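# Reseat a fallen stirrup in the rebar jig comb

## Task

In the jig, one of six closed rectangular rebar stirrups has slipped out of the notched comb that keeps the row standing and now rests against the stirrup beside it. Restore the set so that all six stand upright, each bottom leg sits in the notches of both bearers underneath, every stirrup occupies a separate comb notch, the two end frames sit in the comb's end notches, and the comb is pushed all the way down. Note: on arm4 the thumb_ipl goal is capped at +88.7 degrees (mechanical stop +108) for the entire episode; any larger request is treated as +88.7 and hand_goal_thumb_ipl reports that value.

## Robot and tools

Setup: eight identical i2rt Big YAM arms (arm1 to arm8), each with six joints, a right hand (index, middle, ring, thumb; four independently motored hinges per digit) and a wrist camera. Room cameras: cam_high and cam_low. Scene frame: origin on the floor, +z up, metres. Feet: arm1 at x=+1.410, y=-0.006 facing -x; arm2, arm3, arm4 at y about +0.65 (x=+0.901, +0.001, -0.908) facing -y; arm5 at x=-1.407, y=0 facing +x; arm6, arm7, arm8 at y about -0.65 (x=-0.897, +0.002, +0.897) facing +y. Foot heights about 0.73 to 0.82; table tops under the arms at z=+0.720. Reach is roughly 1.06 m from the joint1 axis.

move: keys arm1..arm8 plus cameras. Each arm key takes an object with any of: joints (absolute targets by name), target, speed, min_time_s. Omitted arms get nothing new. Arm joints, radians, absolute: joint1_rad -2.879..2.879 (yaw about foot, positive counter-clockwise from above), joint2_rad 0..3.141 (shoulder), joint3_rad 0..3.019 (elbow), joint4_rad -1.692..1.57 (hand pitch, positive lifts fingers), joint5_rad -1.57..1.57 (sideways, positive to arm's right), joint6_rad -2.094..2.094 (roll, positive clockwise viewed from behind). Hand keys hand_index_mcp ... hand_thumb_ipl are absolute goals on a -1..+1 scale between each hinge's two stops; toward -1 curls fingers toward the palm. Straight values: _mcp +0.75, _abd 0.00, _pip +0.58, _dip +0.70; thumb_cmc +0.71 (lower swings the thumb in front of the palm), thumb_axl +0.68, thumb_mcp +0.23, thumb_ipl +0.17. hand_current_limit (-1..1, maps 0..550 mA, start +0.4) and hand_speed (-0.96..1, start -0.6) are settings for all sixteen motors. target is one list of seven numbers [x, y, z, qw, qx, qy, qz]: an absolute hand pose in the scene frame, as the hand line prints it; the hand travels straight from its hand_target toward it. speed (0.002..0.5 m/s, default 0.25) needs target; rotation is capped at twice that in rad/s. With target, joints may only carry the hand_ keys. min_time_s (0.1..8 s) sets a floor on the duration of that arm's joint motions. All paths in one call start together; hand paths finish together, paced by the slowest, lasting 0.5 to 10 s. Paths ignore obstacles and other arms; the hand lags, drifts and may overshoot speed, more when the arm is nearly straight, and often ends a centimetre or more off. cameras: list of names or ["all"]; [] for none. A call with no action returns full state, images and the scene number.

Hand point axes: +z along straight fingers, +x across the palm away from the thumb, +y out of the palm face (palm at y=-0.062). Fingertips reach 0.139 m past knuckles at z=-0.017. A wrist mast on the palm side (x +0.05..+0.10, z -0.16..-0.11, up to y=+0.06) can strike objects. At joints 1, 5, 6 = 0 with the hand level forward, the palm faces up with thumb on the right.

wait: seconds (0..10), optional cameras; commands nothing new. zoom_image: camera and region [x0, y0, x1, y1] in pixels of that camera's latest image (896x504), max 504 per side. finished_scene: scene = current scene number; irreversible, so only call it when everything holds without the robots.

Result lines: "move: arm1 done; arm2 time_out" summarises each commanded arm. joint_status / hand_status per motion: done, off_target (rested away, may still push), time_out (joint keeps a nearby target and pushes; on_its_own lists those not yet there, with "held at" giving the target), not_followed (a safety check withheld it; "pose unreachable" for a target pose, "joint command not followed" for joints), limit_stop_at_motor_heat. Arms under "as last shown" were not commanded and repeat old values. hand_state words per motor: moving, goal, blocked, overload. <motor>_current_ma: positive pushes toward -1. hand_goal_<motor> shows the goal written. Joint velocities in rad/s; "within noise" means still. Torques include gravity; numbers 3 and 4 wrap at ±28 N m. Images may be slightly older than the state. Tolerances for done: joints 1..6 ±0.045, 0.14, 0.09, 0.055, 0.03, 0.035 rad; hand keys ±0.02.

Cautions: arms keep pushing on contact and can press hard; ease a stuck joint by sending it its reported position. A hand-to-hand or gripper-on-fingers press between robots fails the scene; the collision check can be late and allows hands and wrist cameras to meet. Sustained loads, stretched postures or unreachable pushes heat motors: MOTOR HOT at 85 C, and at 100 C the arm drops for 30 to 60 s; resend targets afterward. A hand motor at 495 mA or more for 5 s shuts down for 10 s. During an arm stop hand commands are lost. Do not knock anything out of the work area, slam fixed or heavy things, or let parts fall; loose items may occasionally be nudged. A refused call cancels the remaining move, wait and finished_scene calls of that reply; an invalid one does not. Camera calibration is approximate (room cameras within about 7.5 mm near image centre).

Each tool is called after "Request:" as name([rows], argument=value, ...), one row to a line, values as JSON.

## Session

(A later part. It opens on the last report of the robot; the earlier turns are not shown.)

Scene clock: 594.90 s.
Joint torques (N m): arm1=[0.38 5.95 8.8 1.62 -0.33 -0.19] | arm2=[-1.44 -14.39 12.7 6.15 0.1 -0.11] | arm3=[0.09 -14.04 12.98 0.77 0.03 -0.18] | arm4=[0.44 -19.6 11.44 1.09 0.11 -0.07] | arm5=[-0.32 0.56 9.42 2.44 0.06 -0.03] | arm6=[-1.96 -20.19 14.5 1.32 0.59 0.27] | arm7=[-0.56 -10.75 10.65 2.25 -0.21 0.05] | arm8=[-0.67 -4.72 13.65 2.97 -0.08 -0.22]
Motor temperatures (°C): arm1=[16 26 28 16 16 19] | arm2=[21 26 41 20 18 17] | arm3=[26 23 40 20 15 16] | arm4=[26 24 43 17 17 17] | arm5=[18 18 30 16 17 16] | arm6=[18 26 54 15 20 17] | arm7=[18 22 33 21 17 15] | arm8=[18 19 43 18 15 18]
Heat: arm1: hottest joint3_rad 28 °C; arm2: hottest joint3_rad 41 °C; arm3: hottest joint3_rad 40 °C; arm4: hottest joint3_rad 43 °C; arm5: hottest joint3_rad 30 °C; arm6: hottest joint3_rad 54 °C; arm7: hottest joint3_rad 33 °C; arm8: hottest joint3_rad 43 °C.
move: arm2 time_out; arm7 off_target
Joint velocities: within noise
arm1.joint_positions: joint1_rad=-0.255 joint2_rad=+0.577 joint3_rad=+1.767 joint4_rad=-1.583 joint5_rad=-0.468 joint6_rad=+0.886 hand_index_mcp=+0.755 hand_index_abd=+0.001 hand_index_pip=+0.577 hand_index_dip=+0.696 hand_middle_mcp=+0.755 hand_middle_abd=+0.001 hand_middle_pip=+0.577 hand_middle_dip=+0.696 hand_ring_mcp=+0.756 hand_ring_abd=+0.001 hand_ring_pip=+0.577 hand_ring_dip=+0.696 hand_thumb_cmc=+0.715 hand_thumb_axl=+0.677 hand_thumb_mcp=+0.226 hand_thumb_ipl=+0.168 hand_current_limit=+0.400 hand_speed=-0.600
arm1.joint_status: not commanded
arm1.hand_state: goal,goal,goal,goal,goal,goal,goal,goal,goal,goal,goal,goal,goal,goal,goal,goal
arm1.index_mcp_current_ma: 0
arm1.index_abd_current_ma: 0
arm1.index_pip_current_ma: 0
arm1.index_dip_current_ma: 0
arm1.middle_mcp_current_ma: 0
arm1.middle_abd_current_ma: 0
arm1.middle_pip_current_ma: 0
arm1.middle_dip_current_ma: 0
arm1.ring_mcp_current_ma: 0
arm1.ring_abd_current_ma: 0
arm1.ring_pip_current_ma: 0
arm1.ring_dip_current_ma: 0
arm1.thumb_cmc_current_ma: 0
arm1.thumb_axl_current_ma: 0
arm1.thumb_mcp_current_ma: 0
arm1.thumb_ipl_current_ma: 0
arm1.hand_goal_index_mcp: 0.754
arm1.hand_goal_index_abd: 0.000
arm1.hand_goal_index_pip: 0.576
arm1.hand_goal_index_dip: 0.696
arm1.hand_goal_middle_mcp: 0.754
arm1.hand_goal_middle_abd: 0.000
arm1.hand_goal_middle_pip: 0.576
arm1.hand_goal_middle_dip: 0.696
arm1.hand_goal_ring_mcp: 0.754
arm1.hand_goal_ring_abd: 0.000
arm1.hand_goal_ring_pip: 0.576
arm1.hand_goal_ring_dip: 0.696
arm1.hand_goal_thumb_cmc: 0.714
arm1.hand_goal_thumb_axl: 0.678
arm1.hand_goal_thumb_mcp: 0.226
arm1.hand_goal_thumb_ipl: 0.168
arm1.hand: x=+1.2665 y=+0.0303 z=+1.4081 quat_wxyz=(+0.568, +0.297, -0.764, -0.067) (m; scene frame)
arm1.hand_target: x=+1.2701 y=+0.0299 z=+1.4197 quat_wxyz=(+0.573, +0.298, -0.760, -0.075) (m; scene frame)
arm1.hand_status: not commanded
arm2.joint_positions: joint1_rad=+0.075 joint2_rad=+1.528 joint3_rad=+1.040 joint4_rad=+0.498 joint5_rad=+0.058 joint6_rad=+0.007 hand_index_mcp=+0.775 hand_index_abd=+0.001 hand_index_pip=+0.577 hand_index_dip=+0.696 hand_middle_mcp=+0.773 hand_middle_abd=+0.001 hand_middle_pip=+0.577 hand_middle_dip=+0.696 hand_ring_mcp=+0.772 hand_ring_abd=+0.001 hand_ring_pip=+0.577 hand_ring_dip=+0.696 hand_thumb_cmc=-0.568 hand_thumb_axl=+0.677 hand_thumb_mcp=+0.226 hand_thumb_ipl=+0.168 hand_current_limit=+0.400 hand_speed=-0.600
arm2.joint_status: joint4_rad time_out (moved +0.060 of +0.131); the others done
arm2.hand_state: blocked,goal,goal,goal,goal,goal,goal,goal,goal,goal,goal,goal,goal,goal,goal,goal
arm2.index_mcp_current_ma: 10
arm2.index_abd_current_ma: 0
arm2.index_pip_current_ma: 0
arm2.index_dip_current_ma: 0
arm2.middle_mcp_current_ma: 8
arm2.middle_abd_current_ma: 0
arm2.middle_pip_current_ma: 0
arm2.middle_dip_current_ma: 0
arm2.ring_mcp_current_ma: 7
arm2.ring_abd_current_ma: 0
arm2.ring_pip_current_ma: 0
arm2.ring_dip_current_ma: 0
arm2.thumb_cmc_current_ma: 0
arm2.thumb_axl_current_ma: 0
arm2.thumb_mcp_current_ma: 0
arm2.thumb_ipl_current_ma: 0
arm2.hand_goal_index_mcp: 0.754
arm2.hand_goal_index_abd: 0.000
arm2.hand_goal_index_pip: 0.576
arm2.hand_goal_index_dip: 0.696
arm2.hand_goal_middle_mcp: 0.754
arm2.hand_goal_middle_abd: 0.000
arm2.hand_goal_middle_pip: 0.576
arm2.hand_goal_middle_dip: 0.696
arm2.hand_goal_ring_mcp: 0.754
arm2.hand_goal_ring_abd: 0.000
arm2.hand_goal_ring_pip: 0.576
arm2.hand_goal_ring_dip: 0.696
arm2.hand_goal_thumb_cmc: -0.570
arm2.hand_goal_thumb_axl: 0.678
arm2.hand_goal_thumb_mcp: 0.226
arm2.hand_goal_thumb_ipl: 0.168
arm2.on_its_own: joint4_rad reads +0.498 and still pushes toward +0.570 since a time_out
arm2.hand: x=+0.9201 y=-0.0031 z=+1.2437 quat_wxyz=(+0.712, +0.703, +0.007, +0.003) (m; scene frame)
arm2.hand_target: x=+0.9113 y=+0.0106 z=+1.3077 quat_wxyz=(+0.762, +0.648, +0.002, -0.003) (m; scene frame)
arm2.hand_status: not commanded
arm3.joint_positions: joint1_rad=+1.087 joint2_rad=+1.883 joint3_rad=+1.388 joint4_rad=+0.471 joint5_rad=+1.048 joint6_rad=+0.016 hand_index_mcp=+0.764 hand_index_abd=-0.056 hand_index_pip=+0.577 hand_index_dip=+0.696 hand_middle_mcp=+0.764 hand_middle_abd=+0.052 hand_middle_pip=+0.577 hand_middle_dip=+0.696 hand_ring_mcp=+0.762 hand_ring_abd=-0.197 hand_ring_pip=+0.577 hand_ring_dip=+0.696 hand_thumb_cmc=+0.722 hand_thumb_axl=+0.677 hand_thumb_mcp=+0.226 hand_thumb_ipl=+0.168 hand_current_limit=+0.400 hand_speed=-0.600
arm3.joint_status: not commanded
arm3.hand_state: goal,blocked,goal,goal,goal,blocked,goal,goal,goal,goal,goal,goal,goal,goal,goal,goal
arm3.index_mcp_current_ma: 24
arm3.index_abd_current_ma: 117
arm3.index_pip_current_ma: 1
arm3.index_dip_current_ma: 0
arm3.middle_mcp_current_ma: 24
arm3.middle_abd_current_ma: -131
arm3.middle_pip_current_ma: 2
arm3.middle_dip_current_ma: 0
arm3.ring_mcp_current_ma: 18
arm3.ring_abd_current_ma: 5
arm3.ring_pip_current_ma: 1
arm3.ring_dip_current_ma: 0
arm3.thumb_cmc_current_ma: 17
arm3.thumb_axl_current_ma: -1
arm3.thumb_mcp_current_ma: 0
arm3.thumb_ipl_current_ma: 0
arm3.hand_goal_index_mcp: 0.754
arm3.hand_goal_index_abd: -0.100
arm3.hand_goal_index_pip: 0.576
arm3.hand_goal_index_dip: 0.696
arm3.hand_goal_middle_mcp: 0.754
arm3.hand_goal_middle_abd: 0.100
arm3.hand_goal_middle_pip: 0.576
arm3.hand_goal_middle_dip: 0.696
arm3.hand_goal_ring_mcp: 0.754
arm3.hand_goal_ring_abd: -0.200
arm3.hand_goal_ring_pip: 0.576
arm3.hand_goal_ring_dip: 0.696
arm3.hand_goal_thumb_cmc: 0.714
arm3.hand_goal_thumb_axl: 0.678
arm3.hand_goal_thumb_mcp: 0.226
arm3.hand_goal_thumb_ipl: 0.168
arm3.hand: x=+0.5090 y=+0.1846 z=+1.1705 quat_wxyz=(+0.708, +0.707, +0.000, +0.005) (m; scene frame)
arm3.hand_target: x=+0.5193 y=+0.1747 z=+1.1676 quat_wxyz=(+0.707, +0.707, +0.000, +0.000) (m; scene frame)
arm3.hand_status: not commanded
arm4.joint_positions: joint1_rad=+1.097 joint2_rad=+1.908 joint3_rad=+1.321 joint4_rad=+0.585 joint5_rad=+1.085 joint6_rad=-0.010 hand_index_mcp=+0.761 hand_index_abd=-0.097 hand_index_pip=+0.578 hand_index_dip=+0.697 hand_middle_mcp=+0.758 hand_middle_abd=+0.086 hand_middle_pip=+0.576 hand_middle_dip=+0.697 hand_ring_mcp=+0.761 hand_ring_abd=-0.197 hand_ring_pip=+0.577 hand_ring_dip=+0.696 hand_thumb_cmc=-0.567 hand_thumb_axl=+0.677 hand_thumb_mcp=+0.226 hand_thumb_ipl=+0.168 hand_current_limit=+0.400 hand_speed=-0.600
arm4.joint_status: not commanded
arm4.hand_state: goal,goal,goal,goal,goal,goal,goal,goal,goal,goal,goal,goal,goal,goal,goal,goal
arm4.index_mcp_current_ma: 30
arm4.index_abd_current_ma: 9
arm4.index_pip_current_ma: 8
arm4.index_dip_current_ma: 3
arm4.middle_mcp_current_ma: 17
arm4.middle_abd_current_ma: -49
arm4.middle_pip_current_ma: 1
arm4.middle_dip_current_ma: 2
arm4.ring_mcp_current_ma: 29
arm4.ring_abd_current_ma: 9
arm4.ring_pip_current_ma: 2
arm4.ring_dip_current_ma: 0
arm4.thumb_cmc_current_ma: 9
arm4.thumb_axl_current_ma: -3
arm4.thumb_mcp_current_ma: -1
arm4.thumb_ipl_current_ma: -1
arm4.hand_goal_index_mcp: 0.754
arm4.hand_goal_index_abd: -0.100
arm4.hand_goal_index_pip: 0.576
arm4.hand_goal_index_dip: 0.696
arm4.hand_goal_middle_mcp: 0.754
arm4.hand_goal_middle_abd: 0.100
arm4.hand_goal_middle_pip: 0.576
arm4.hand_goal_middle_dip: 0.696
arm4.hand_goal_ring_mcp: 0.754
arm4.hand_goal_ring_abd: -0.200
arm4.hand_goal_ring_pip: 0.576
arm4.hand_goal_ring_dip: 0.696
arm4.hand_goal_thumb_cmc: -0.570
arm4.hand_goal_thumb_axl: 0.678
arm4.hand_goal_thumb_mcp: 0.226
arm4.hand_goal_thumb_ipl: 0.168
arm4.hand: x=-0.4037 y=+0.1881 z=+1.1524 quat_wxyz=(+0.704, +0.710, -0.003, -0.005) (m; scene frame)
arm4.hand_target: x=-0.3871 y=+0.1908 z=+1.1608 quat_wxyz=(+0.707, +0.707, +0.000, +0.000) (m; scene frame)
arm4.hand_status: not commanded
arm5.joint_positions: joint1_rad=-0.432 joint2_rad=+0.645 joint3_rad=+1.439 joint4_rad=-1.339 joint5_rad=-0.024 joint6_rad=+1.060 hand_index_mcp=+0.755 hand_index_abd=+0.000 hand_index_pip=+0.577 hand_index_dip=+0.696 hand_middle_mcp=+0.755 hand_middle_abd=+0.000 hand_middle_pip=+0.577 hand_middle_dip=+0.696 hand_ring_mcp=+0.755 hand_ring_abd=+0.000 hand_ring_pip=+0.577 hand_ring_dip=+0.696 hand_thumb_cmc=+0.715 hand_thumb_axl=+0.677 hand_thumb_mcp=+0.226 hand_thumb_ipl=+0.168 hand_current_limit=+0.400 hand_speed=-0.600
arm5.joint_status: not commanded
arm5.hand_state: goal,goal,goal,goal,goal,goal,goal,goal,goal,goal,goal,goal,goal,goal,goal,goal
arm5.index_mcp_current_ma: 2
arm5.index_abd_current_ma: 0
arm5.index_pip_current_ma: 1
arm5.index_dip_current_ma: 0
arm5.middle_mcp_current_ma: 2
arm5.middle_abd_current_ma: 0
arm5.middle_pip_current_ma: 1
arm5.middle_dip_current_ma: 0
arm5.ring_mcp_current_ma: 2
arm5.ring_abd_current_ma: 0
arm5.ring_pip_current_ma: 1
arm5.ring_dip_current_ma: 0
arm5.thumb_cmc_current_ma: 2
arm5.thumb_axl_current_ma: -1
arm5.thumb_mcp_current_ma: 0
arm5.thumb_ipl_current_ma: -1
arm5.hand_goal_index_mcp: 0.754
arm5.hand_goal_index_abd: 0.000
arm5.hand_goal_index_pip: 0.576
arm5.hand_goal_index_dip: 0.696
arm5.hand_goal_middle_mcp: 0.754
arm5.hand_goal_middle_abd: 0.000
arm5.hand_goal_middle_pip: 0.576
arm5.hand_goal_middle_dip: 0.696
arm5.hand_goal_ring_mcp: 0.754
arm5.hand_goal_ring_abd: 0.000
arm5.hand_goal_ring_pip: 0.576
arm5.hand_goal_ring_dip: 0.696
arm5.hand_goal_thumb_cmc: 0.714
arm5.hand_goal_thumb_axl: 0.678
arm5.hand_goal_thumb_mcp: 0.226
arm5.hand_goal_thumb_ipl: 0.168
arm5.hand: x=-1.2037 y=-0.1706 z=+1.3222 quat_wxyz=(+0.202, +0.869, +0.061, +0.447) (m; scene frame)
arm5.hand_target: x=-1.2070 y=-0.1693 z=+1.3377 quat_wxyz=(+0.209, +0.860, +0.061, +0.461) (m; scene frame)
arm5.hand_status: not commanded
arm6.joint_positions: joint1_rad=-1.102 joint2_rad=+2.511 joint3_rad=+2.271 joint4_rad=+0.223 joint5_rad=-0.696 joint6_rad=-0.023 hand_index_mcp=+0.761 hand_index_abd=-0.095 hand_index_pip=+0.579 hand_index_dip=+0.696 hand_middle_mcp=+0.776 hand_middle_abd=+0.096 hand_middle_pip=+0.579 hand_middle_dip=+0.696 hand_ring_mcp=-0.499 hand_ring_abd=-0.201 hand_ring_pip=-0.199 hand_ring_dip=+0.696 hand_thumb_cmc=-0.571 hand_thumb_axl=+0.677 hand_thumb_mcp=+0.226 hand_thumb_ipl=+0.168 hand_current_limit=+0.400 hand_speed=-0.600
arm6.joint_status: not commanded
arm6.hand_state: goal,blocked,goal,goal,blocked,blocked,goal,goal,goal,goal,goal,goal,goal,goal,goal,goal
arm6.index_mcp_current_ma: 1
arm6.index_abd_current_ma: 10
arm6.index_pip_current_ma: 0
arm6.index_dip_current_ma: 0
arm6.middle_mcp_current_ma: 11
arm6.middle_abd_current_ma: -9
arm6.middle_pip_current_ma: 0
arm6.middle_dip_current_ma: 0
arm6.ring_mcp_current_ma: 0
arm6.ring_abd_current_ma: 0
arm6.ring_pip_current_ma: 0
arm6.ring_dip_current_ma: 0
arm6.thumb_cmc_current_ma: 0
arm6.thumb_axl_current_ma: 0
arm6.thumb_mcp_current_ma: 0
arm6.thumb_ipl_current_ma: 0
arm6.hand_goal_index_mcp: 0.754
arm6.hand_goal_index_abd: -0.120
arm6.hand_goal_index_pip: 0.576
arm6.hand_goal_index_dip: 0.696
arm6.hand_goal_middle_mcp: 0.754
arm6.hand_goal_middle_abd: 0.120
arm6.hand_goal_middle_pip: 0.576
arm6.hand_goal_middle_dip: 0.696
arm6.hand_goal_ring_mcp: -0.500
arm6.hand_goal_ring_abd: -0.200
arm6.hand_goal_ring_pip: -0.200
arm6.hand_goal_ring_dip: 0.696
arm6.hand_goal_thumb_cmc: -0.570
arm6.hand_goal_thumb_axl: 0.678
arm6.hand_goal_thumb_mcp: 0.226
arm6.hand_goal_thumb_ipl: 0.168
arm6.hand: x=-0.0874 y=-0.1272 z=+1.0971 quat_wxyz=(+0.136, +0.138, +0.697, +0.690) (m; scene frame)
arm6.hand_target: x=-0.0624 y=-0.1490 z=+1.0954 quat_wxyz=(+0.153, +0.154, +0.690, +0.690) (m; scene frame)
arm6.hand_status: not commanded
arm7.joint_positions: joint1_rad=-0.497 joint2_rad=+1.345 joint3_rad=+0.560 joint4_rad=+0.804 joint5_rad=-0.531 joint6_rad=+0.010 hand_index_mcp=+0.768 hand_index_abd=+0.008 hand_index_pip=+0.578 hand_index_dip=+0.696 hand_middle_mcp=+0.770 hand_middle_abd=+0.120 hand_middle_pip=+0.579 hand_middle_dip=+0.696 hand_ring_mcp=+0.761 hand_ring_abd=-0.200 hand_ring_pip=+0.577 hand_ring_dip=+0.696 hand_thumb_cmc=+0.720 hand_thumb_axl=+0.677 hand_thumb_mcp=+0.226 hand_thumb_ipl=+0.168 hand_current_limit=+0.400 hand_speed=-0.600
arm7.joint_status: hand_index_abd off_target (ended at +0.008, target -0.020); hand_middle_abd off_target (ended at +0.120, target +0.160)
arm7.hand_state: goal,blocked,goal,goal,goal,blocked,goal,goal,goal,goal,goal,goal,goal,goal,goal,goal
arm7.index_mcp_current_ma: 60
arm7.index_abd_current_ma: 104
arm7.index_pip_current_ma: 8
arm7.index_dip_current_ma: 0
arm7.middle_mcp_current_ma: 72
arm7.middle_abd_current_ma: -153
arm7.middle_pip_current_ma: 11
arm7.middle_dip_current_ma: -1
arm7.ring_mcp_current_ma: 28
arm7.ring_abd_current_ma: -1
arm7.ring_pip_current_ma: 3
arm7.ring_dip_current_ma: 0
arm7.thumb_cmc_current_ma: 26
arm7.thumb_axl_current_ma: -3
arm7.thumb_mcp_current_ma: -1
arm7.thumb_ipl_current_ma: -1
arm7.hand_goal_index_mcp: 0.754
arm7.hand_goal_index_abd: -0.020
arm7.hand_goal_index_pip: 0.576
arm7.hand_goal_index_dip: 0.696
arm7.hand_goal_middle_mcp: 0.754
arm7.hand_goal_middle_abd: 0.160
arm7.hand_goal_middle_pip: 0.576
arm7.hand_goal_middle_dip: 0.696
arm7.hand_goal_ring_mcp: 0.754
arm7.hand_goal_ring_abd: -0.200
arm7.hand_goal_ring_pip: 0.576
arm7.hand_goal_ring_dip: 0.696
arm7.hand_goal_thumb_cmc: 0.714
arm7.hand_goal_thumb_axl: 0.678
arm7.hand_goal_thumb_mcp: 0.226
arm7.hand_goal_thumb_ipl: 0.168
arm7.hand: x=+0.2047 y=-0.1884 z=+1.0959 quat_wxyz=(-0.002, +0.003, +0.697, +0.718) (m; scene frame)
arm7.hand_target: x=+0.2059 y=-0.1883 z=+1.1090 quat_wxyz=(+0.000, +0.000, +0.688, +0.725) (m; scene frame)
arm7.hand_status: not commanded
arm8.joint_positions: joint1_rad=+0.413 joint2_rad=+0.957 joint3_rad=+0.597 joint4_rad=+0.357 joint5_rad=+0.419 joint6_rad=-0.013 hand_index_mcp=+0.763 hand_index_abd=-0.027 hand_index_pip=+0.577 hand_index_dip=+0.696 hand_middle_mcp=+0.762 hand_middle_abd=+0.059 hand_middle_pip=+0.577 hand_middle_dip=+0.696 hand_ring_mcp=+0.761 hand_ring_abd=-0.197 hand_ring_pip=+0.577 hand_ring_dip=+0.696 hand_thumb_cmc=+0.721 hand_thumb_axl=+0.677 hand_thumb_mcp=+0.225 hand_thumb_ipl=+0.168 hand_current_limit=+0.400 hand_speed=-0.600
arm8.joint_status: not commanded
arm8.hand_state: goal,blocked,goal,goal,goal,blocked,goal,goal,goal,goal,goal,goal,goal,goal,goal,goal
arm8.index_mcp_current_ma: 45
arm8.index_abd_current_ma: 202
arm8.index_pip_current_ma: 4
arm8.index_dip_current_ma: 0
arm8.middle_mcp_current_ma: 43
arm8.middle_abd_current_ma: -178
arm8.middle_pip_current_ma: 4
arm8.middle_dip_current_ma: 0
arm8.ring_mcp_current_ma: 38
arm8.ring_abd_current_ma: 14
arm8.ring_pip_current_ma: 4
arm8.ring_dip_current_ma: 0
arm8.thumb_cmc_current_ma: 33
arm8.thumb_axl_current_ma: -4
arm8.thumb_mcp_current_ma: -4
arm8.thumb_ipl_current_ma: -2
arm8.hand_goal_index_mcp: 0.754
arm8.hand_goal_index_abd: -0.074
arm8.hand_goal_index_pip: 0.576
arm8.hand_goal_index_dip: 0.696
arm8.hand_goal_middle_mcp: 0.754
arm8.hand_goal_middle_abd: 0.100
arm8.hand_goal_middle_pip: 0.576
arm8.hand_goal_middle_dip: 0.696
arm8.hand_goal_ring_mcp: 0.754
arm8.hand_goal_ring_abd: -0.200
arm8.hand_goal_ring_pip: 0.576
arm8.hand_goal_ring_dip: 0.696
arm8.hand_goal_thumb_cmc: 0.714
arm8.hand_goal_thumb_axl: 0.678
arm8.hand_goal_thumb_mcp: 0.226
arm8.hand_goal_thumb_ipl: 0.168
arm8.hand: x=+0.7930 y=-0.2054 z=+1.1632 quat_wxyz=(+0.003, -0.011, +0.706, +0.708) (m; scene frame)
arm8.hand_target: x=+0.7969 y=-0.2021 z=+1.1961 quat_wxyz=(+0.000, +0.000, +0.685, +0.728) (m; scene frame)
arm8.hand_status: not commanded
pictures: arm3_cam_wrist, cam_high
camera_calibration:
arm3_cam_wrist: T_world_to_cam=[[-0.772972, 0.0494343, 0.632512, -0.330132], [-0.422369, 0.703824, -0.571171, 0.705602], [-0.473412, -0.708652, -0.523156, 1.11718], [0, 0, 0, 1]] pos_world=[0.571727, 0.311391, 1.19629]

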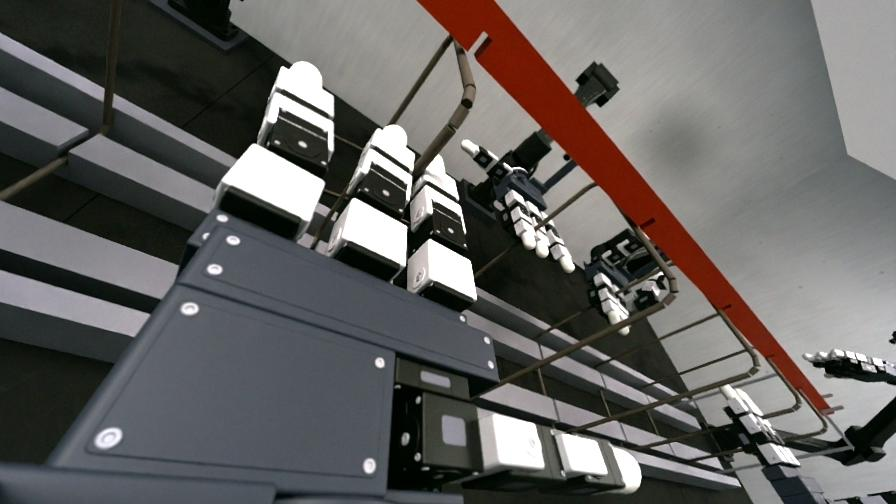

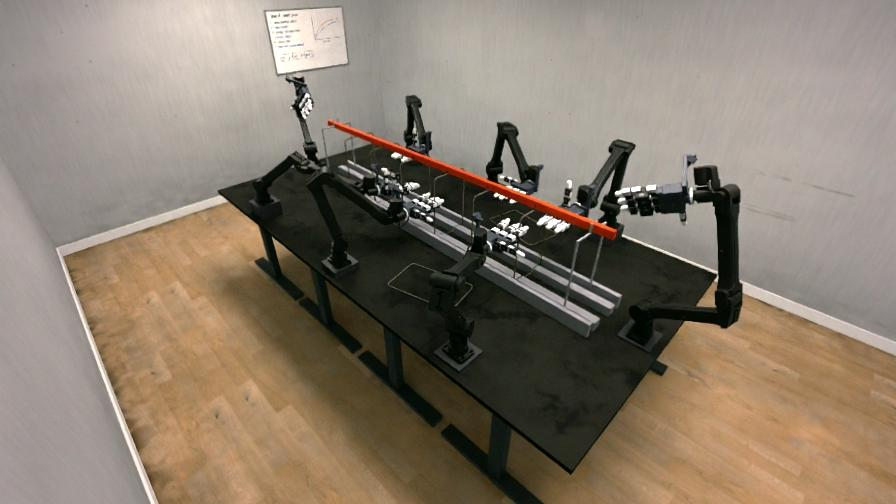

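Request:
move(arm2={"joints":{"joint4_rad":0.43,"joint3_rad":1.06},"min_time_s":1.0})

Request:
move(arm7={"joints":{"hand_index_abd":-0.06,"hand_middle_abd":0.10}}, cameras=["cam_high","arm3_cam_wrist"])

Request:
zoom_image(camera="arm3_cam_wrist", region=[430, 10, 490, 70])

Request:
zoom_image(camera="arm3_cam_wrist", region=[624, 212, 648, 236])

Request:
zoom_image(camera="cam_high", region=[425, 165, 455, 195])

Scene clock: 599.53 s.
Joint torques (N m): arm1=[0.26 5.83 8.91 1.76 -0.35 -0.14] | arm2=[-1.44 -13.27 10.56 2.63 0.11 -0.12] | arm3=[0.09 -13.98 12.98 0.76 0.03 -0.18] | arm4=[-0.26 -19.72 11.79 1.03 0.09 -0.11] | arm5=[-0.38 0.56 9.43 2.44 0.06 -0.03] | arm6=[-1.96 -20.25 14.5 1.32 0.59 0.27] | arm7=[-0.67 -10.7 10.63 2.25 -0.21 0.02] | arm8=[-0.79 -4.78 13.65 2.97 -0.09 -0.22]
Motor temperatures (°C): arm1=[16 26 28 16 16 19] | arm2=[21 26 41 20 18 17] | arm3=[26 23 40 20 15 16] | arm4=[26 24 43 17 17 17] | arm5=[18 18 30 16 17 16] | arm6=[18 26 54 15 20 17] | arm7=[18 22 33 21 17 15] | arm8=[18 19 43 18 15 18]
Heat: arm1: hottest joint3_rad 28 °C; arm2: hottest joint3_rad 41 °C; arm3: hottest joint3_rad 40 °C; arm4: hottest joint3_rad 43 °C; arm5: hottest joint3_rad 30 °C; arm6: hottest joint3_rad 54 °C; arm7: hottest joint3_rad 33 °C; arm8: hottest joint3_rad 43 °C.
move: arm2 done
Joint velocities: within noise
arm1, arm3, arm4, arm5, arm6, arm7, arm8: as last shown
arm2.joint_positions: joint1_rad=+0.075 joint2_rad=+1.513 joint3_rad=+1.040 joint4_rad=+0.439 joint5_rad=+0.058 joint6_rad=+0.007 hand_index_mcp=+0.774 hand_index_abd=+0.001 hand_index_pip=+0.577 hand_index_dip=+0.696 hand_middle_mcp=+0.773 hand_middle_abd=+0.001 hand_middle_pip=+0.577 hand_middle_dip=+0.696 hand_ring_mcp=+0.772 hand_ring_abd=+0.001 hand_ring_pip=+0.577 hand_ring_dip=+0.696 hand_thumb_cmc=-0.568 hand_thumb_axl=+0.677 hand_thumb_mcp=+0.226 hand_thumb_ipl=+0.168 hand_current_limit=+0.400 hand_speed=-0.600
arm2.joint_status: all done
arm2.hand_state: goal,goal,goal,goal,goal,goal,goal,goal,goal,goal,goal,goal,goal,goal,goal,goal
arm2.index_mcp_current_ma: 9
arm2.index_abd_current_ma: 0
arm2.index_pip_current_ma: 0
arm2.index_dip_current_ma: 0
arm2.middle_mcp_current_ma: 8
arm2.middle_abd_current_ma: 0
arm2.middle_pip_current_ma: 0
arm2.middle_dip_current_ma: 0
arm2.ring_mcp_current_ma: 7
arm2.ring_abd_current_ma: 0
arm2.ring_pip_current_ma: 0
arm2.ring_dip_current_ma: 0
arm2.thumb_cmc_current_ma: 0
arm2.thumb_axl_current_ma: 0
arm2.thumb_mcp_current_ma: 0
arm2.thumb_ipl_current_ma: 0
arm2.hand_goal_index_mcp: 0.754
arm2.hand_goal_index_abd: 0.000
arm2.hand_goal_index_pip: 0.576
arm2.hand_goal_index_dip: 0.696
arm2.hand_goal_middle_mcp: 0.754
arm2.hand_goal_middle_abd: 0.000
arm2.hand_goal_middle_pip: 0.576
arm2.hand_goal_middle_dip: 0.696
arm2.hand_goal_ring_mcp: 0.754
arm2.hand_goal_ring_abd: 0.000
arm2.hand_goal_ring_pip: 0.576
arm2.hand_goal_ring_dip: 0.696
arm2.hand_goal_thumb_cmc: -0.570
arm2.hand_goal_thumb_axl: 0.678
arm2.hand_goal_thumb_mcp: 0.226
arm2.hand_goal_thumb_ipl: 0.168
arm2.hand: x=+0.9201 y=-0.0035 z=+1.2389 quat_wxyz=(+0.696, +0.718, +0.008, +0.002) (m; scene frame)
arm2.hand_target: x=+0.9115 y=-0.0022 z=+1.2570 quat_wxyz=(+0.704, +0.710, +0.006, -0.007) (m; scene frame)
arm2.hand_status: not commanded
pictures: none

Scene clock: 600.03 s.
Joint torques (N m): arm1=[0.03 5.89 8.73 1.72 -0.29 -0.11] | arm2=[-1.38 -13.16 10.58 3.1 0.11 -0.11] | arm3=[0.09 -13.98 12.97 0.77 0.01 -0.18] | arm4=[-0.03 -19.08 11.63 1.28 0.12 -0.08] | arm5=[-0.32 0.56 9.43 2.44 0.06 -0.03] | arm6=[-1.96 -20.19 14.5 1.32 0.59 0.27] | arm7=[-0.56 -10.7 10.67 2.25 -0.22 0.02] | arm8=[-0.79 -4.84 13.68 3.02 -0.08 -0.21]
Motor temperatures (°C): arm1=[16 26 28 16 16 19] | arm2=[21 26 41 20 18 17] | arm3=[26 23 40 20 15 16] | arm4=[26 24 43 17 17 17] | arm5=[18 18 30 16 17 16] | arm6=[18 26 54 15 20 17] | arm7=[18 22 33 21 17 15] | arm8=[18 19 43 18 15 18]
Heat: arm1: hottest joint3_rad 28 °C; arm2: hottest joint3_rad 41 °C; arm3: hottest joint3_rad 40 °C; arm4: hottest joint3_rad 43 °C; arm5: hottest joint3_rad 30 °C; arm6: hottest joint3_rad 54 °C; arm7: hottest joint3_rad 33 °C; arm8: hottest joint3_rad 43 °C.
move: arm7 off_target
Joint velocities: within noise
arm1, arm2, arm3, arm4, arm5, arm6, arm8: as last shown
arm2.joint_positions: joint1_rad=+0.075 joint2_rad=+1.512 joint3_rad=+1.040 joint4_rad=+0.427 joint5_rad=+0.058 joint6_rad=+0.007 hand_index_mcp=+0.774 hand_index_abd=+0.001 hand_index_pip=+0.577 hand_index_dip=+0.696 hand_middle_mcp=+0.773 hand_middle_abd=+0.001 hand_middle_pip=+0.577 hand_middle_dip=+0.696 hand_ring_mcp=+0.770 hand_ring_abd=+0.001 hand_ring_pip=+0.577 hand_ring_dip=+0.696 hand_thumb_cmc=-0.568 hand_thumb_axl=+0.677 hand_thumb_mcp=+0.226 hand_thumb_ipl=+0.168 hand_current_limit=+0.400 hand_speed=-0.600
arm2.ring_mcp_current_ma: 6
arm2.hand: x=+0.9201 y=-0.0042 z=+1.2363 quat_wxyz=(+0.692, +0.722, +0.008, +0.002) (m; scene frame)
arm2.hand_target: x=+0.9116 y=-0.0022 z=+1.2570 quat_wxyz=(+0.705, +0.710, +0.006, -0.007) (m; scene frame)
arm3.joint_positions: joint1_rad=+1.087 joint2_rad=+1.883 joint3_rad=+1.388 joint4_rad=+0.471 joint5_rad=+1.048 joint6_rad=+0.016 hand_index_mcp=+0.765 hand_index_abd=-0.056 hand_index_pip=+0.577 hand_index_dip=+0.696 hand_middle_mcp=+0.765 hand_middle_abd=+0.052 hand_middle_pip=+0.577 hand_middle_dip=+0.696 hand_ring_mcp=+0.762 hand_ring_abd=-0.197 hand_ring_pip=+0.577 hand_ring_dip=+0.696 hand_thumb_cmc=+0.722 hand_thumb_axl=+0.677 hand_thumb_mcp=+0.226 hand_thumb_ipl=+0.168 hand_current_limit=+0.400 hand_speed=-0.600
arm3.index_mcp_current_ma: 26
arm3.index_pip_current_ma: 2
arm3.middle_mcp_current_ma: 26
arm3.hand: x=+0.5091 y=+0.1845 z=+1.1700 quat_wxyz=(+0.707, +0.707, +0.000, +0.004) (m; scene frame)
arm3.hand_target: x=+0.5194 y=+0.1746 z=+1.1674 quat_wxyz=(+0.707, +0.707, +0.001, +0.000) (m; scene frame)
arm7.joint_positions: joint1_rad=-0.497 joint2_rad=+1.345 joint3_rad=+0.560 joint4_rad=+0.804 joint5_rad=-0.531 joint6_rad=+0.010 hand_index_mcp=+0.768 hand_index_abd=-0.025 hand_index_pip=+0.578 hand_index_dip=+0.696 hand_middle_mcp=+0.770 hand_middle_abd=+0.084 hand_middle_pip=+0.579 hand_middle_dip=+0.696 hand_ring_mcp=+0.761 hand_ring_abd=-0.200 hand_ring_pip=+0.577 hand_ring_dip=+0.696 hand_thumb_cmc=+0.720 hand_thumb_axl=+0.677 hand_thumb_mcp=+0.226 hand_thumb_ipl=+0.168 hand_current_limit=+0.400 hand_speed=-0.600
arm7.joint_status: hand_index_abd off_target (ended at -0.025, target -0.060); the others done
arm7.hand_state: goal,blocked,goal,goal,goal,goal,goal,goal,goal,goal,goal,goal,goal,goal,goal,goal
arm7.index_mcp_current_ma: 60
arm7.index_abd_current_ma: 132
arm7.index_pip_current_ma: 8
arm7.index_dip_current_ma: 0
arm7.middle_mcp_current_ma: 72
arm7.middle_abd_current_ma: -56
arm7.middle_pip_current_ma: 11
arm7.middle_dip_current_ma: -1
arm7.ring_mcp_current_ma: 28
arm7.ring_abd_current_ma: -1
arm7.ring_pip_current_ma: 3
arm7.ring_dip_current_ma: 0
arm7.thumb_cmc_current_ma: 26
arm7.thumb_axl_current_ma: -3
arm7.thumb_mcp_current_ma: -1
arm7.thumb_ipl_current_ma: -1
arm7.hand_goal_index_mcp: 0.754
arm7.hand_goal_index_abd: -0.060
arm7.hand_goal_index_pip: 0.576
arm7.hand_goal_index_dip: 0.696
arm7.hand_goal_middle_mcp: 0.754
arm7.hand_goal_middle_abd: 0.100
arm7.hand_goal_middle_pip: 0.576
arm7.hand_goal_middle_dip: 0.696
arm7.hand_goal_ring_mcp: 0.754
arm7.hand_goal_ring_abd: -0.200
arm7.hand_goal_ring_pip: 0.576
arm7.hand_goal_ring_dip: 0.696
arm7.hand_goal_thumb_cmc: 0.714
arm7.hand_goal_thumb_axl: 0.678
arm7.hand_goal_thumb_mcp: 0.226
arm7.hand_goal_thumb_ipl: 0.168
arm7.hand: x=+0.2047 y=-0.1884 z=+1.0959 quat_wxyz=(-0.002, +0.003, +0.697, +0.718) (m; scene frame)
arm7.hand_target: x=+0.2059 y=-0.1883 z=+1.1090 quat_wxyz=(+0.000, +0.000, +0.688, +0.725) (m; scene frame)
arm7.hand_status: not commanded
pictures: arm3_cam_wrist, cam_high
camera_calibration:
arm3_cam_wrist: T_world_to_cam=[[-0.772538, 0.0495342, 0.633033, -0.330557], [-0.422461, 0.704181, -0.570663, 0.704807], [-0.474037, -0.708291, -0.52308, 1.11709], [0, 0, 0, 1]] pos_world=[0.57193, 0.31129, 1.19579]

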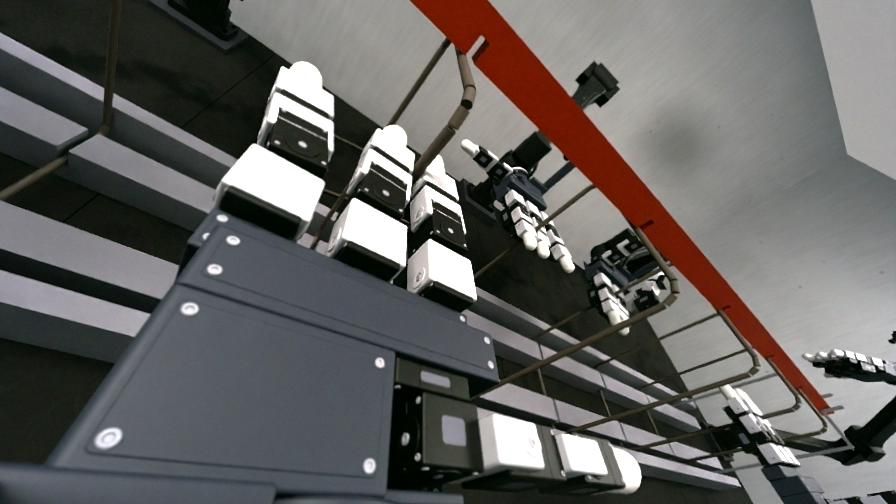

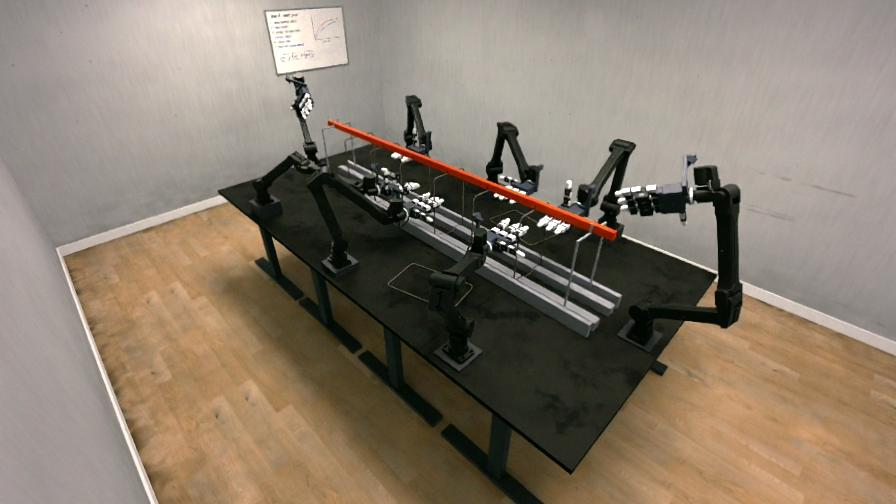

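Scaled by 8.400.

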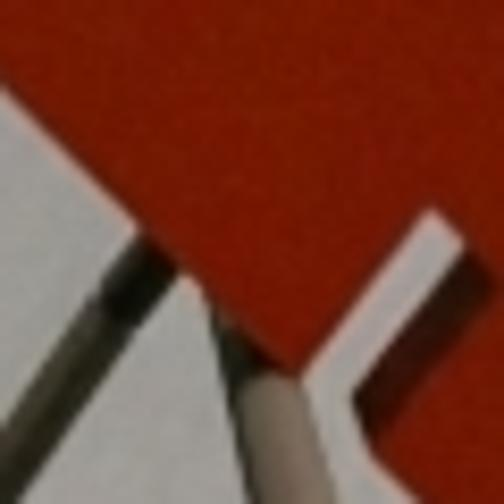

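Scaled by 21.000.

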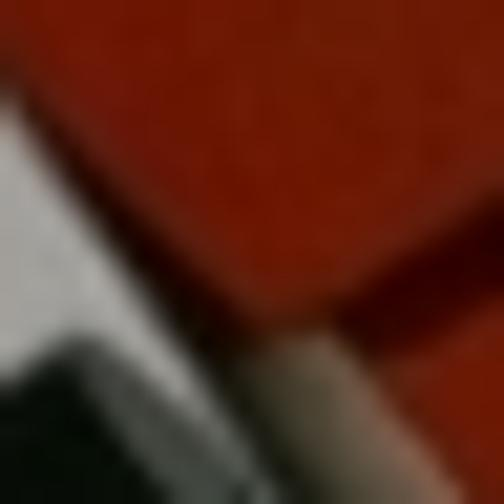

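Scaled by 16.800.

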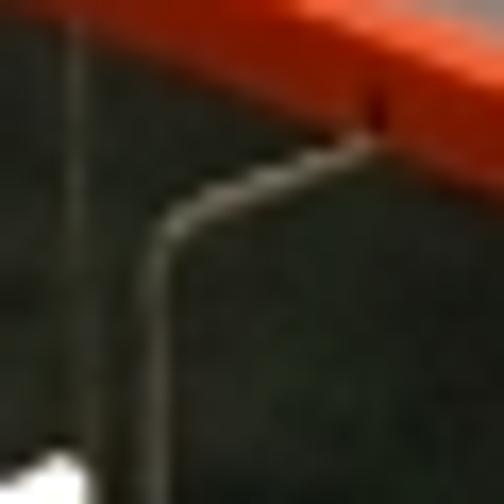

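Request:
move(arm3={"joints":{"hand_index_abd":-0.08,"hand_middle_abd":0.13}}, cameras=["arm3_cam_wrist","arm4_cam_wrist","cam_high","arm7_cam_wrist"])

Request:
zoom_image(camera="arm3_cam_wrist", region=[440, 25, 490, 75])

Request:
zoom_image(camera="arm7_cam_wrist", region=[740, 130, 800, 190])

Request:
zoom_image(camera="cam_high", region=[466, 175, 506, 215])

Request:
zoom_image(camera="arm4_cam_wrist", region=[480, 0, 540, 60])

Scene clock: 603.37 s.
Joint torques (N m): arm1=[0.32 5.95 8.5 1.73 -0.34 -0.1] | arm2=[-1.32 -13.16 10.58 3.12 0.11 -0.12] | arm3=[0.09 -14.04 12.96 0.76 0.02 -0.18] | arm4=[0.44 -20.84 11.51 0.91 0.15 -0.12] | arm5=[-0.32 0.56 9.43 2.44 0.06 -0.03] | arm6=[-1.96 -20.19 14.5 1.32 0.59 0.27] | arm7=[-0.56 -10.64 10.65 2.26 -0.2 0.03] | arm8=[-0.91 -4.84 13.67 2.97 -0.09 -0.21]
Motor temperatures (°C): arm1=[16 26 28 16 16 19] | arm2=[21 26 41 20 18 17] | arm3=[25 23 40 20 15 16] | arm4=[26 24 43 17 17 17] | arm5=[18 18 30 16 17 16] | arm6=[18 26 54 15 20 17] | arm7=[18 22 33 21 17 15] | arm8=[18 19 43 18 15 18]
Heat: arm1: hottest joint3_rad 28 °C; arm2: hottest joint3_rad 41 °C; arm3: hottest joint3_rad 40 °C; arm4: hottest joint3_rad 43 °C; arm5: hottest joint3_rad 30 °C; arm6: hottest joint3_rad 54 °C; arm7: hottest joint3_rad 33 °C; arm8: hottest joint3_rad 43 °C.
move: arm3 off_target
Joint velocities: within noise
arm1, arm2, arm4, arm5, arm6, arm7, arm8: as last shown
arm3.joint_positions: joint1_rad=+1.087 joint2_rad=+1.883 joint3_rad=+1.388 joint4_rad=+0.471 joint5_rad=+1.048 joint6_rad=+0.016 hand_index_mcp=+0.765 hand_index_abd=-0.053 hand_index_pip=+0.577 hand_index_dip=+0.696 hand_middle_mcp=+0.765 hand_middle_abd=+0.054 hand_middle_pip=+0.577 hand_middle_dip=+0.696 hand_ring_mcp=+0.762 hand_ring_abd=-0.197 hand_ring_pip=+0.577 hand_ring_dip=+0.696 hand_thumb_cmc=+0.722 hand_thumb_axl=+0.677 hand_thumb_mcp=+0.226 hand_thumb_ipl=+0.168 hand_current_limit=+0.400 hand_speed=-0.600
arm3.joint_status: hand_index_abd off_target (ended at -0.053, target -0.080); hand_middle_abd off_target (ended at +0.054, target +0.130)
arm3.hand_state: goal,blocked,goal,goal,goal,blocked,goal,goal,goal,goal,goal,goal,goal,goal,goal,goal
arm3.index_mcp_current_ma: 26
arm3.index_abd_current_ma: 64
arm3.index_pip_current_ma: 2
arm3.index_dip_current_ma: 0
arm3.middle_mcp_current_ma: 26
arm3.middle_abd_current_ma: -230
arm3.middle_pip_current_ma: 2
arm3.middle_dip_current_ma: 0
arm3.ring_mcp_current_ma: 18
arm3.ring_abd_current_ma: 5
arm3.ring_pip_current_ma: 1
arm3.ring_dip_current_ma: 0
arm3.thumb_cmc_current_ma: 17
arm3.thumb_axl_current_ma: -1
arm3.thumb_mcp_current_ma: 0
arm3.thumb_ipl_current_ma: 0
arm3.hand_goal_index_mcp: 0.754
arm3.hand_goal_index_abd: -0.080
arm3.hand_goal_index_pip: 0.576
arm3.hand_goal_index_dip: 0.696
arm3.hand_goal_middle_mcp: 0.754
arm3.hand_goal_middle_abd: 0.130
arm3.hand_goal_middle_pip: 0.576
arm3.hand_goal_middle_dip: 0.696
arm3.hand_goal_ring_mcp: 0.754
arm3.hand_goal_ring_abd: -0.200
arm3.hand_goal_ring_pip: 0.576
arm3.hand_goal_ring_dip: 0.696
arm3.hand_goal_thumb_cmc: 0.714
arm3.hand_goal_thumb_axl: 0.678
arm3.hand_goal_thumb_mcp: 0.226
arm3.hand_goal_thumb_ipl: 0.168
arm3.hand: x=+0.5091 y=+0.1845 z=+1.1702 quat_wxyz=(+0.707, +0.707, +0.000, +0.005) (m; scene frame)
arm3.hand_target: x=+0.5193 y=+0.1747 z=+1.1675 quat_wxyz=(+0.707, +0.707, +0.000, +0.000) (m; scene frame)
arm3.hand_status: not commanded
pictures: arm3_cam_wrist, arm4_cam_wrist, arm7_cam_wrist, cam_high
camera_calibration:
arm3_cam_wrist: T_world_to_cam=[[-0.772728, 0.0496312, 0.632794, -0.330319], [-0.422266, 0.704129, -0.570871, 0.705075], [-0.473901, -0.708336, -0.523143, 1.11721], [0, 0, 0, 1]] pos_world=[0.57193, 0.31129, 1.19599]
arm4_cam_wrist: T_world_to_cam=[[-0.782791, 0.0379993, 0.621123, -1.01006], [-0.413637, 0.713936, -0.564977, 0.306158], [-0.464911, -0.699179, -0.543145, 0.697172], [0, 0, 0, 1]] pos_world=[-0.339906, 0.307252, 1.17901]
arm7_cam_wrist: T_world_to_cam=[[0.799795, -0.011599, 0.600161, -0.791701], [0.393815, -0.744429, -0.539199, 0.318998], [0.453031, 0.667601, -0.590823, 0.800999], [0, 0, 0, 1]] pos_world=[0.144695, -0.30646, 1.1204]

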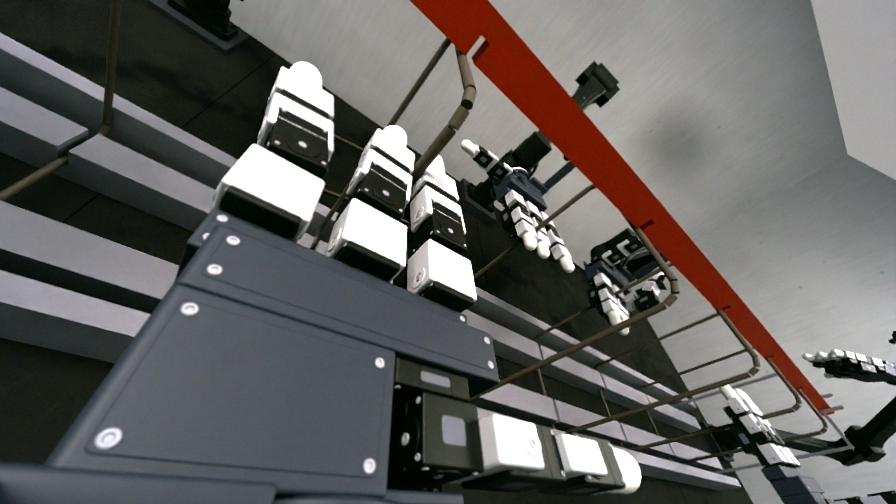

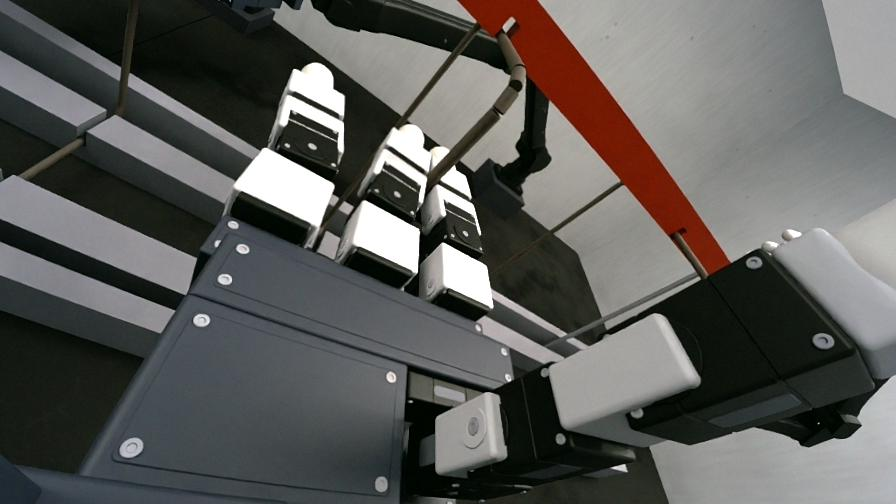

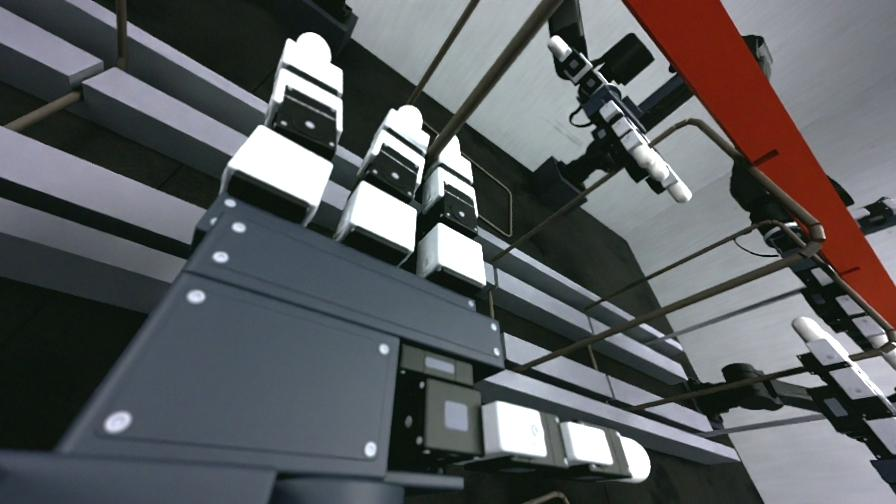

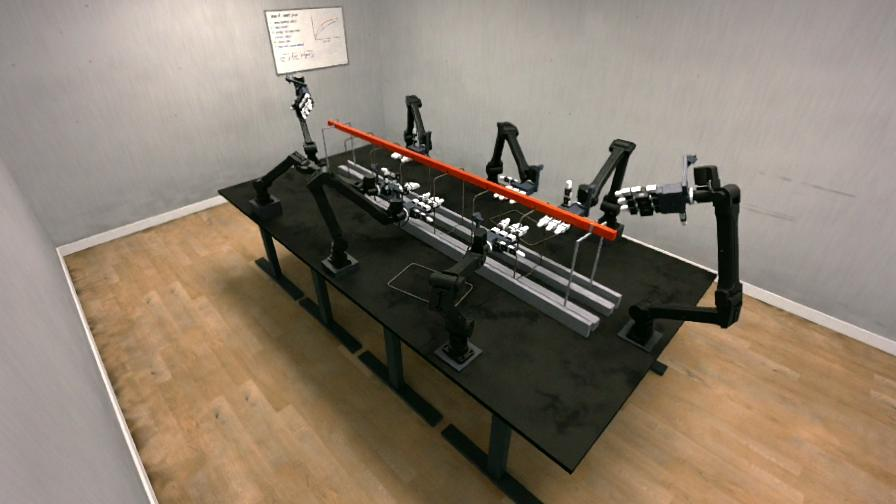

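Scaled by 10.080.

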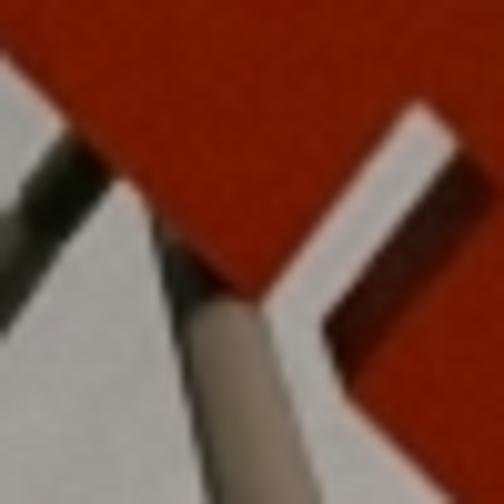

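Scaled by 8.400.

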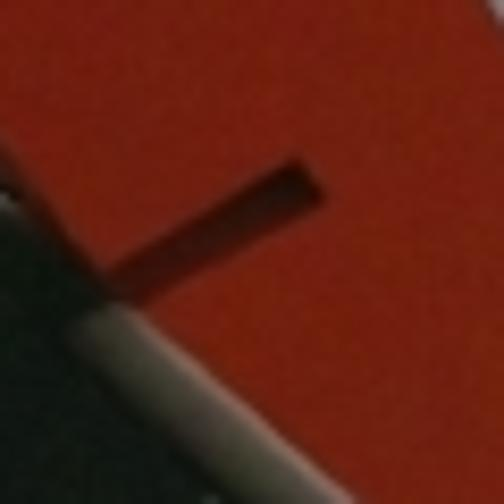

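Scaled by 12.600.

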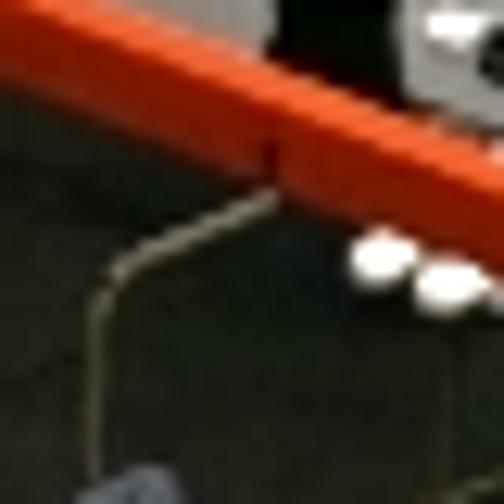

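Scaled by 8.400.

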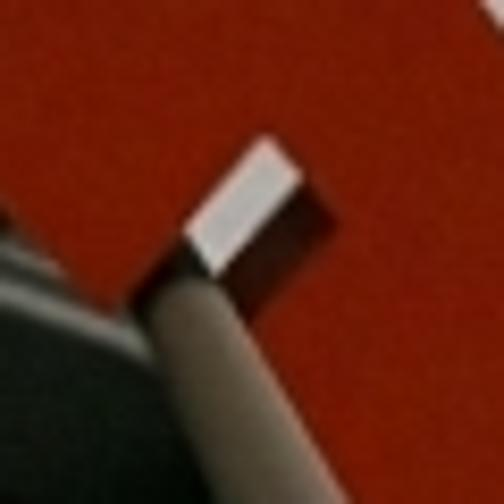

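Request:
move(arm3={"joints":{"hand_index_abd":-0.04,"hand_middle_abd":0.16}}, cameras=["cam_high","arm3_cam_wrist","arm8_cam_wrist"])

Request:
zoom_image(camera="arm3_cam_wrist", region=[440, 25, 490, 75])

Request:
zoom_image(camera="cam_high", region=[466, 175, 506, 215])

Scene clock: 607.50 s.
Joint torques (N m): arm1=[0.62 5.36 8.79 1.66 -0.34 -0.14] | arm2=[-1.49 -13.16 10.58 3.12 0.11 -0.12] | arm3=[0.09 -14.21 12.75 0.77 0.16 -0.18] | arm4=[0.32 -18.61 11.4 0.88 0.08 -0.13] | arm5=[-0.38 0.56 9.42 2.43 0.06 -0.03] | arm6=[-1.96 -20.25 14.49 1.32 0.59 0.27] | arm7=[-0.67 -10.75 10.58 2.29 -0.22 0.03] | arm8=[-0.62 -4.84 13.67 3 -0.08 -0.21]
Motor temperatures (°C): arm1=[16 26 28 16 16 19] | arm2=[21 26 41 20 18 17] | arm3=[25 23 40 20 15 16] | arm4=[26 24 43 17 17 17] | arm5=[18 18 30 16 17 16] | arm6=[18 26 54 15 20 17] | arm7=[18 22 33 21 17 15] | arm8=[18 19 43 18 15 18]
Heat: arm1: hottest joint3_rad 28 °C; arm2: hottest joint3_rad 41 °C; arm3: hottest joint3_rad 40 °C; arm4: hottest joint3_rad 43 °C; arm5: hottest joint3_rad 30 °C; arm6: hottest joint3_rad 54 °C; arm7: hottest joint3_rad 33 °C; arm8: hottest joint3_rad 43 °C.
move: arm3 off_target
Joint velocities: within noise
arm1, arm2, arm4, arm5, arm6, arm7, arm8: as last shown
arm3.joint_positions: joint1_rad=+1.087 joint2_rad=+1.885 joint3_rad=+1.391 joint4_rad=+0.471 joint5_rad=+1.045 joint6_rad=+0.016 hand_index_mcp=+0.765 hand_index_abd=-0.023 hand_index_pip=+0.577 hand_index_dip=+0.696 hand_middle_mcp=+0.765 hand_middle_abd=+0.084 hand_middle_pip=+0.577 hand_middle_dip=+0.696 hand_ring_mcp=+0.762 hand_ring_abd=-0.197 hand_ring_pip=+0.577 hand_ring_dip=+0.696 hand_thumb_cmc=+0.722 hand_thumb_axl=+0.677 hand_thumb_mcp=+0.226 hand_thumb_ipl=+0.168 hand_current_limit=+0.400 hand_speed=-0.600
arm3.joint_status: hand_middle_abd off_target (ended at +0.084, target +0.160); the others done
arm3.hand_state: goal,goal,goal,goal,goal,blocked,goal,goal,goal,goal,goal,goal,goal,goal,goal,goal
arm3.index_mcp_current_ma: 26
arm3.index_abd_current_ma: 37
arm3.index_pip_current_ma: 2
arm3.index_dip_current_ma: 0
arm3.middle_mcp_current_ma: 26
arm3.middle_abd_current_ma: -232
arm3.middle_pip_current_ma: 2
arm3.middle_dip_current_ma: 0
arm3.ring_mcp_current_ma: 18
arm3.ring_abd_current_ma: 5
arm3.ring_pip_current_ma: 1
arm3.ring_dip_current_ma: 0
arm3.thumb_cmc_current_ma: 17
arm3.thumb_axl_current_ma: -1
arm3.thumb_mcp_current_ma: 0
arm3.thumb_ipl_current_ma: 0
arm3.hand_goal_index_mcp: 0.754
arm3.hand_goal_index_abd: -0.040
arm3.hand_goal_index_pip: 0.576
arm3.hand_goal_index_dip: 0.696
arm3.hand_goal_middle_mcp: 0.754
arm3.hand_goal_middle_abd: 0.160
arm3.hand_goal_middle_pip: 0.576
arm3.hand_goal_middle_dip: 0.696
arm3.hand_goal_ring_mcp: 0.754
arm3.hand_goal_ring_abd: -0.200
arm3.hand_goal_ring_pip: 0.576
arm3.hand_goal_ring_dip: 0.696
arm3.hand_goal_thumb_cmc: 0.714
arm3.hand_goal_thumb_axl: 0.678
arm3.hand_goal_thumb_mcp: 0.226
arm3.hand_goal_thumb_ipl: 0.168
arm3.hand: x=+0.5103 y=+0.1841 z=+1.1702 quat_wxyz=(+0.708, +0.707, +0.001, +0.006) (m; scene frame)
arm3.hand_target: x=+0.5193 y=+0.1747 z=+1.1676 quat_wxyz=(+0.707, +0.707, +0.000, +0.000) (m; scene frame)
arm3.hand_status: not commanded
pictures: arm3_cam_wrist, arm8_cam_wrist, cam_high
camera_calibration:
arm3_cam_wrist: T_world_to_cam=[[-0.773298, 0.0472232, 0.632282, -0.328015], [-0.424324, 0.702442, -0.571424, 0.707909], [-0.471125, -0.710173, -0.523159, 1.11644], [0, 0, 0, 1]] pos_world=[0.572714, 0.311093, 1.19599]
arm8_cam_wrist: T_world_to_cam=[[0.774565, 0.0756177, 0.627957, -1.2875], [0.492457, -0.695125, -0.523724, 0.0351558], [0.396906, 0.714901, -0.575658, 0.62721], [0, 0, 0, 1]] pos_world=[0.730997, -0.326597, 1.18797]

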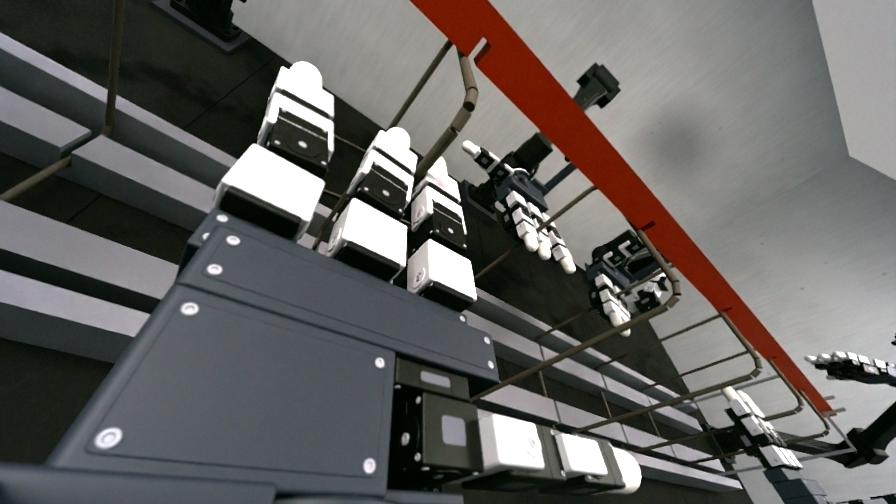

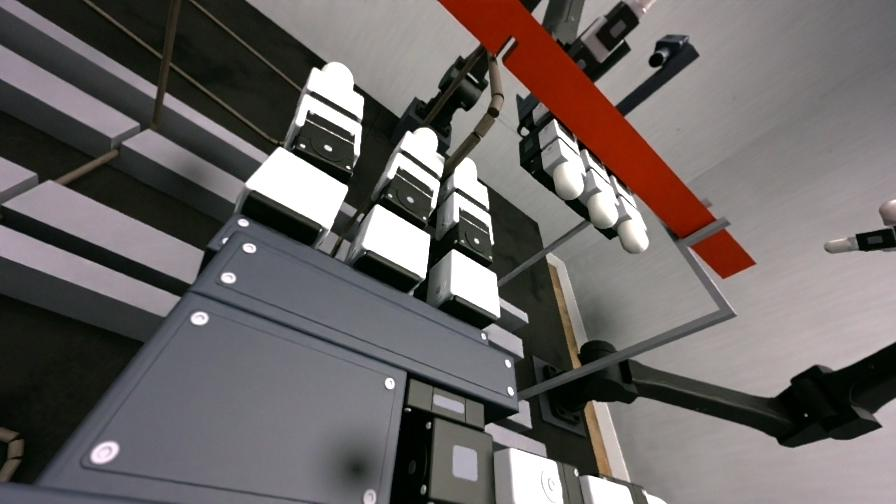

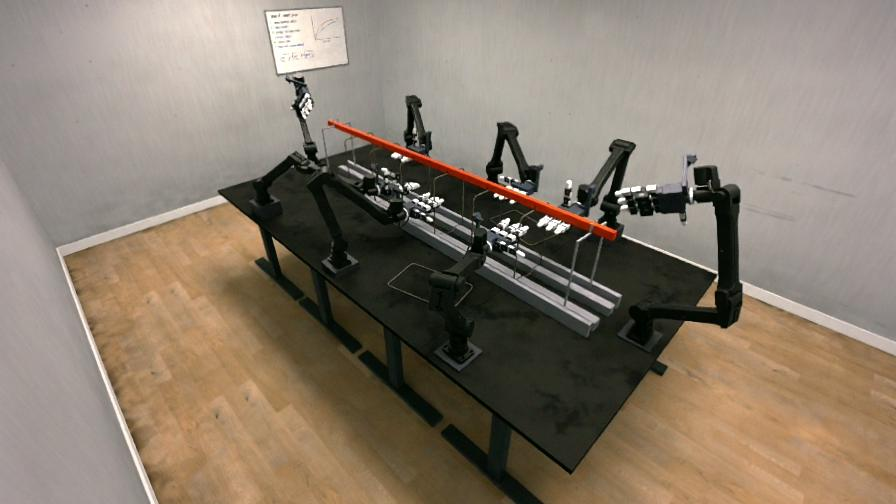

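Scaled by 10.080.

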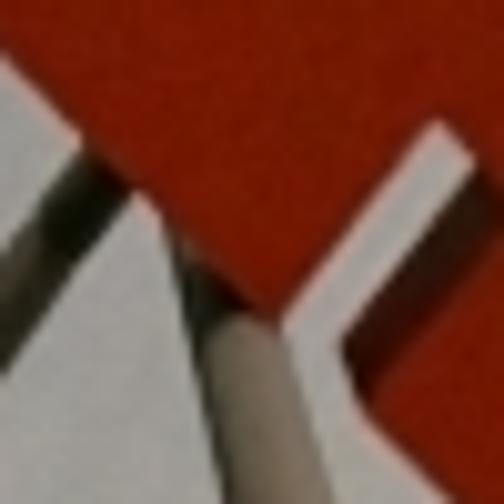

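Scaled by 12.600.

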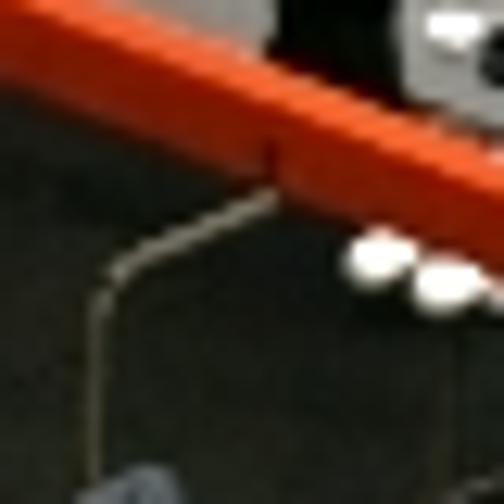

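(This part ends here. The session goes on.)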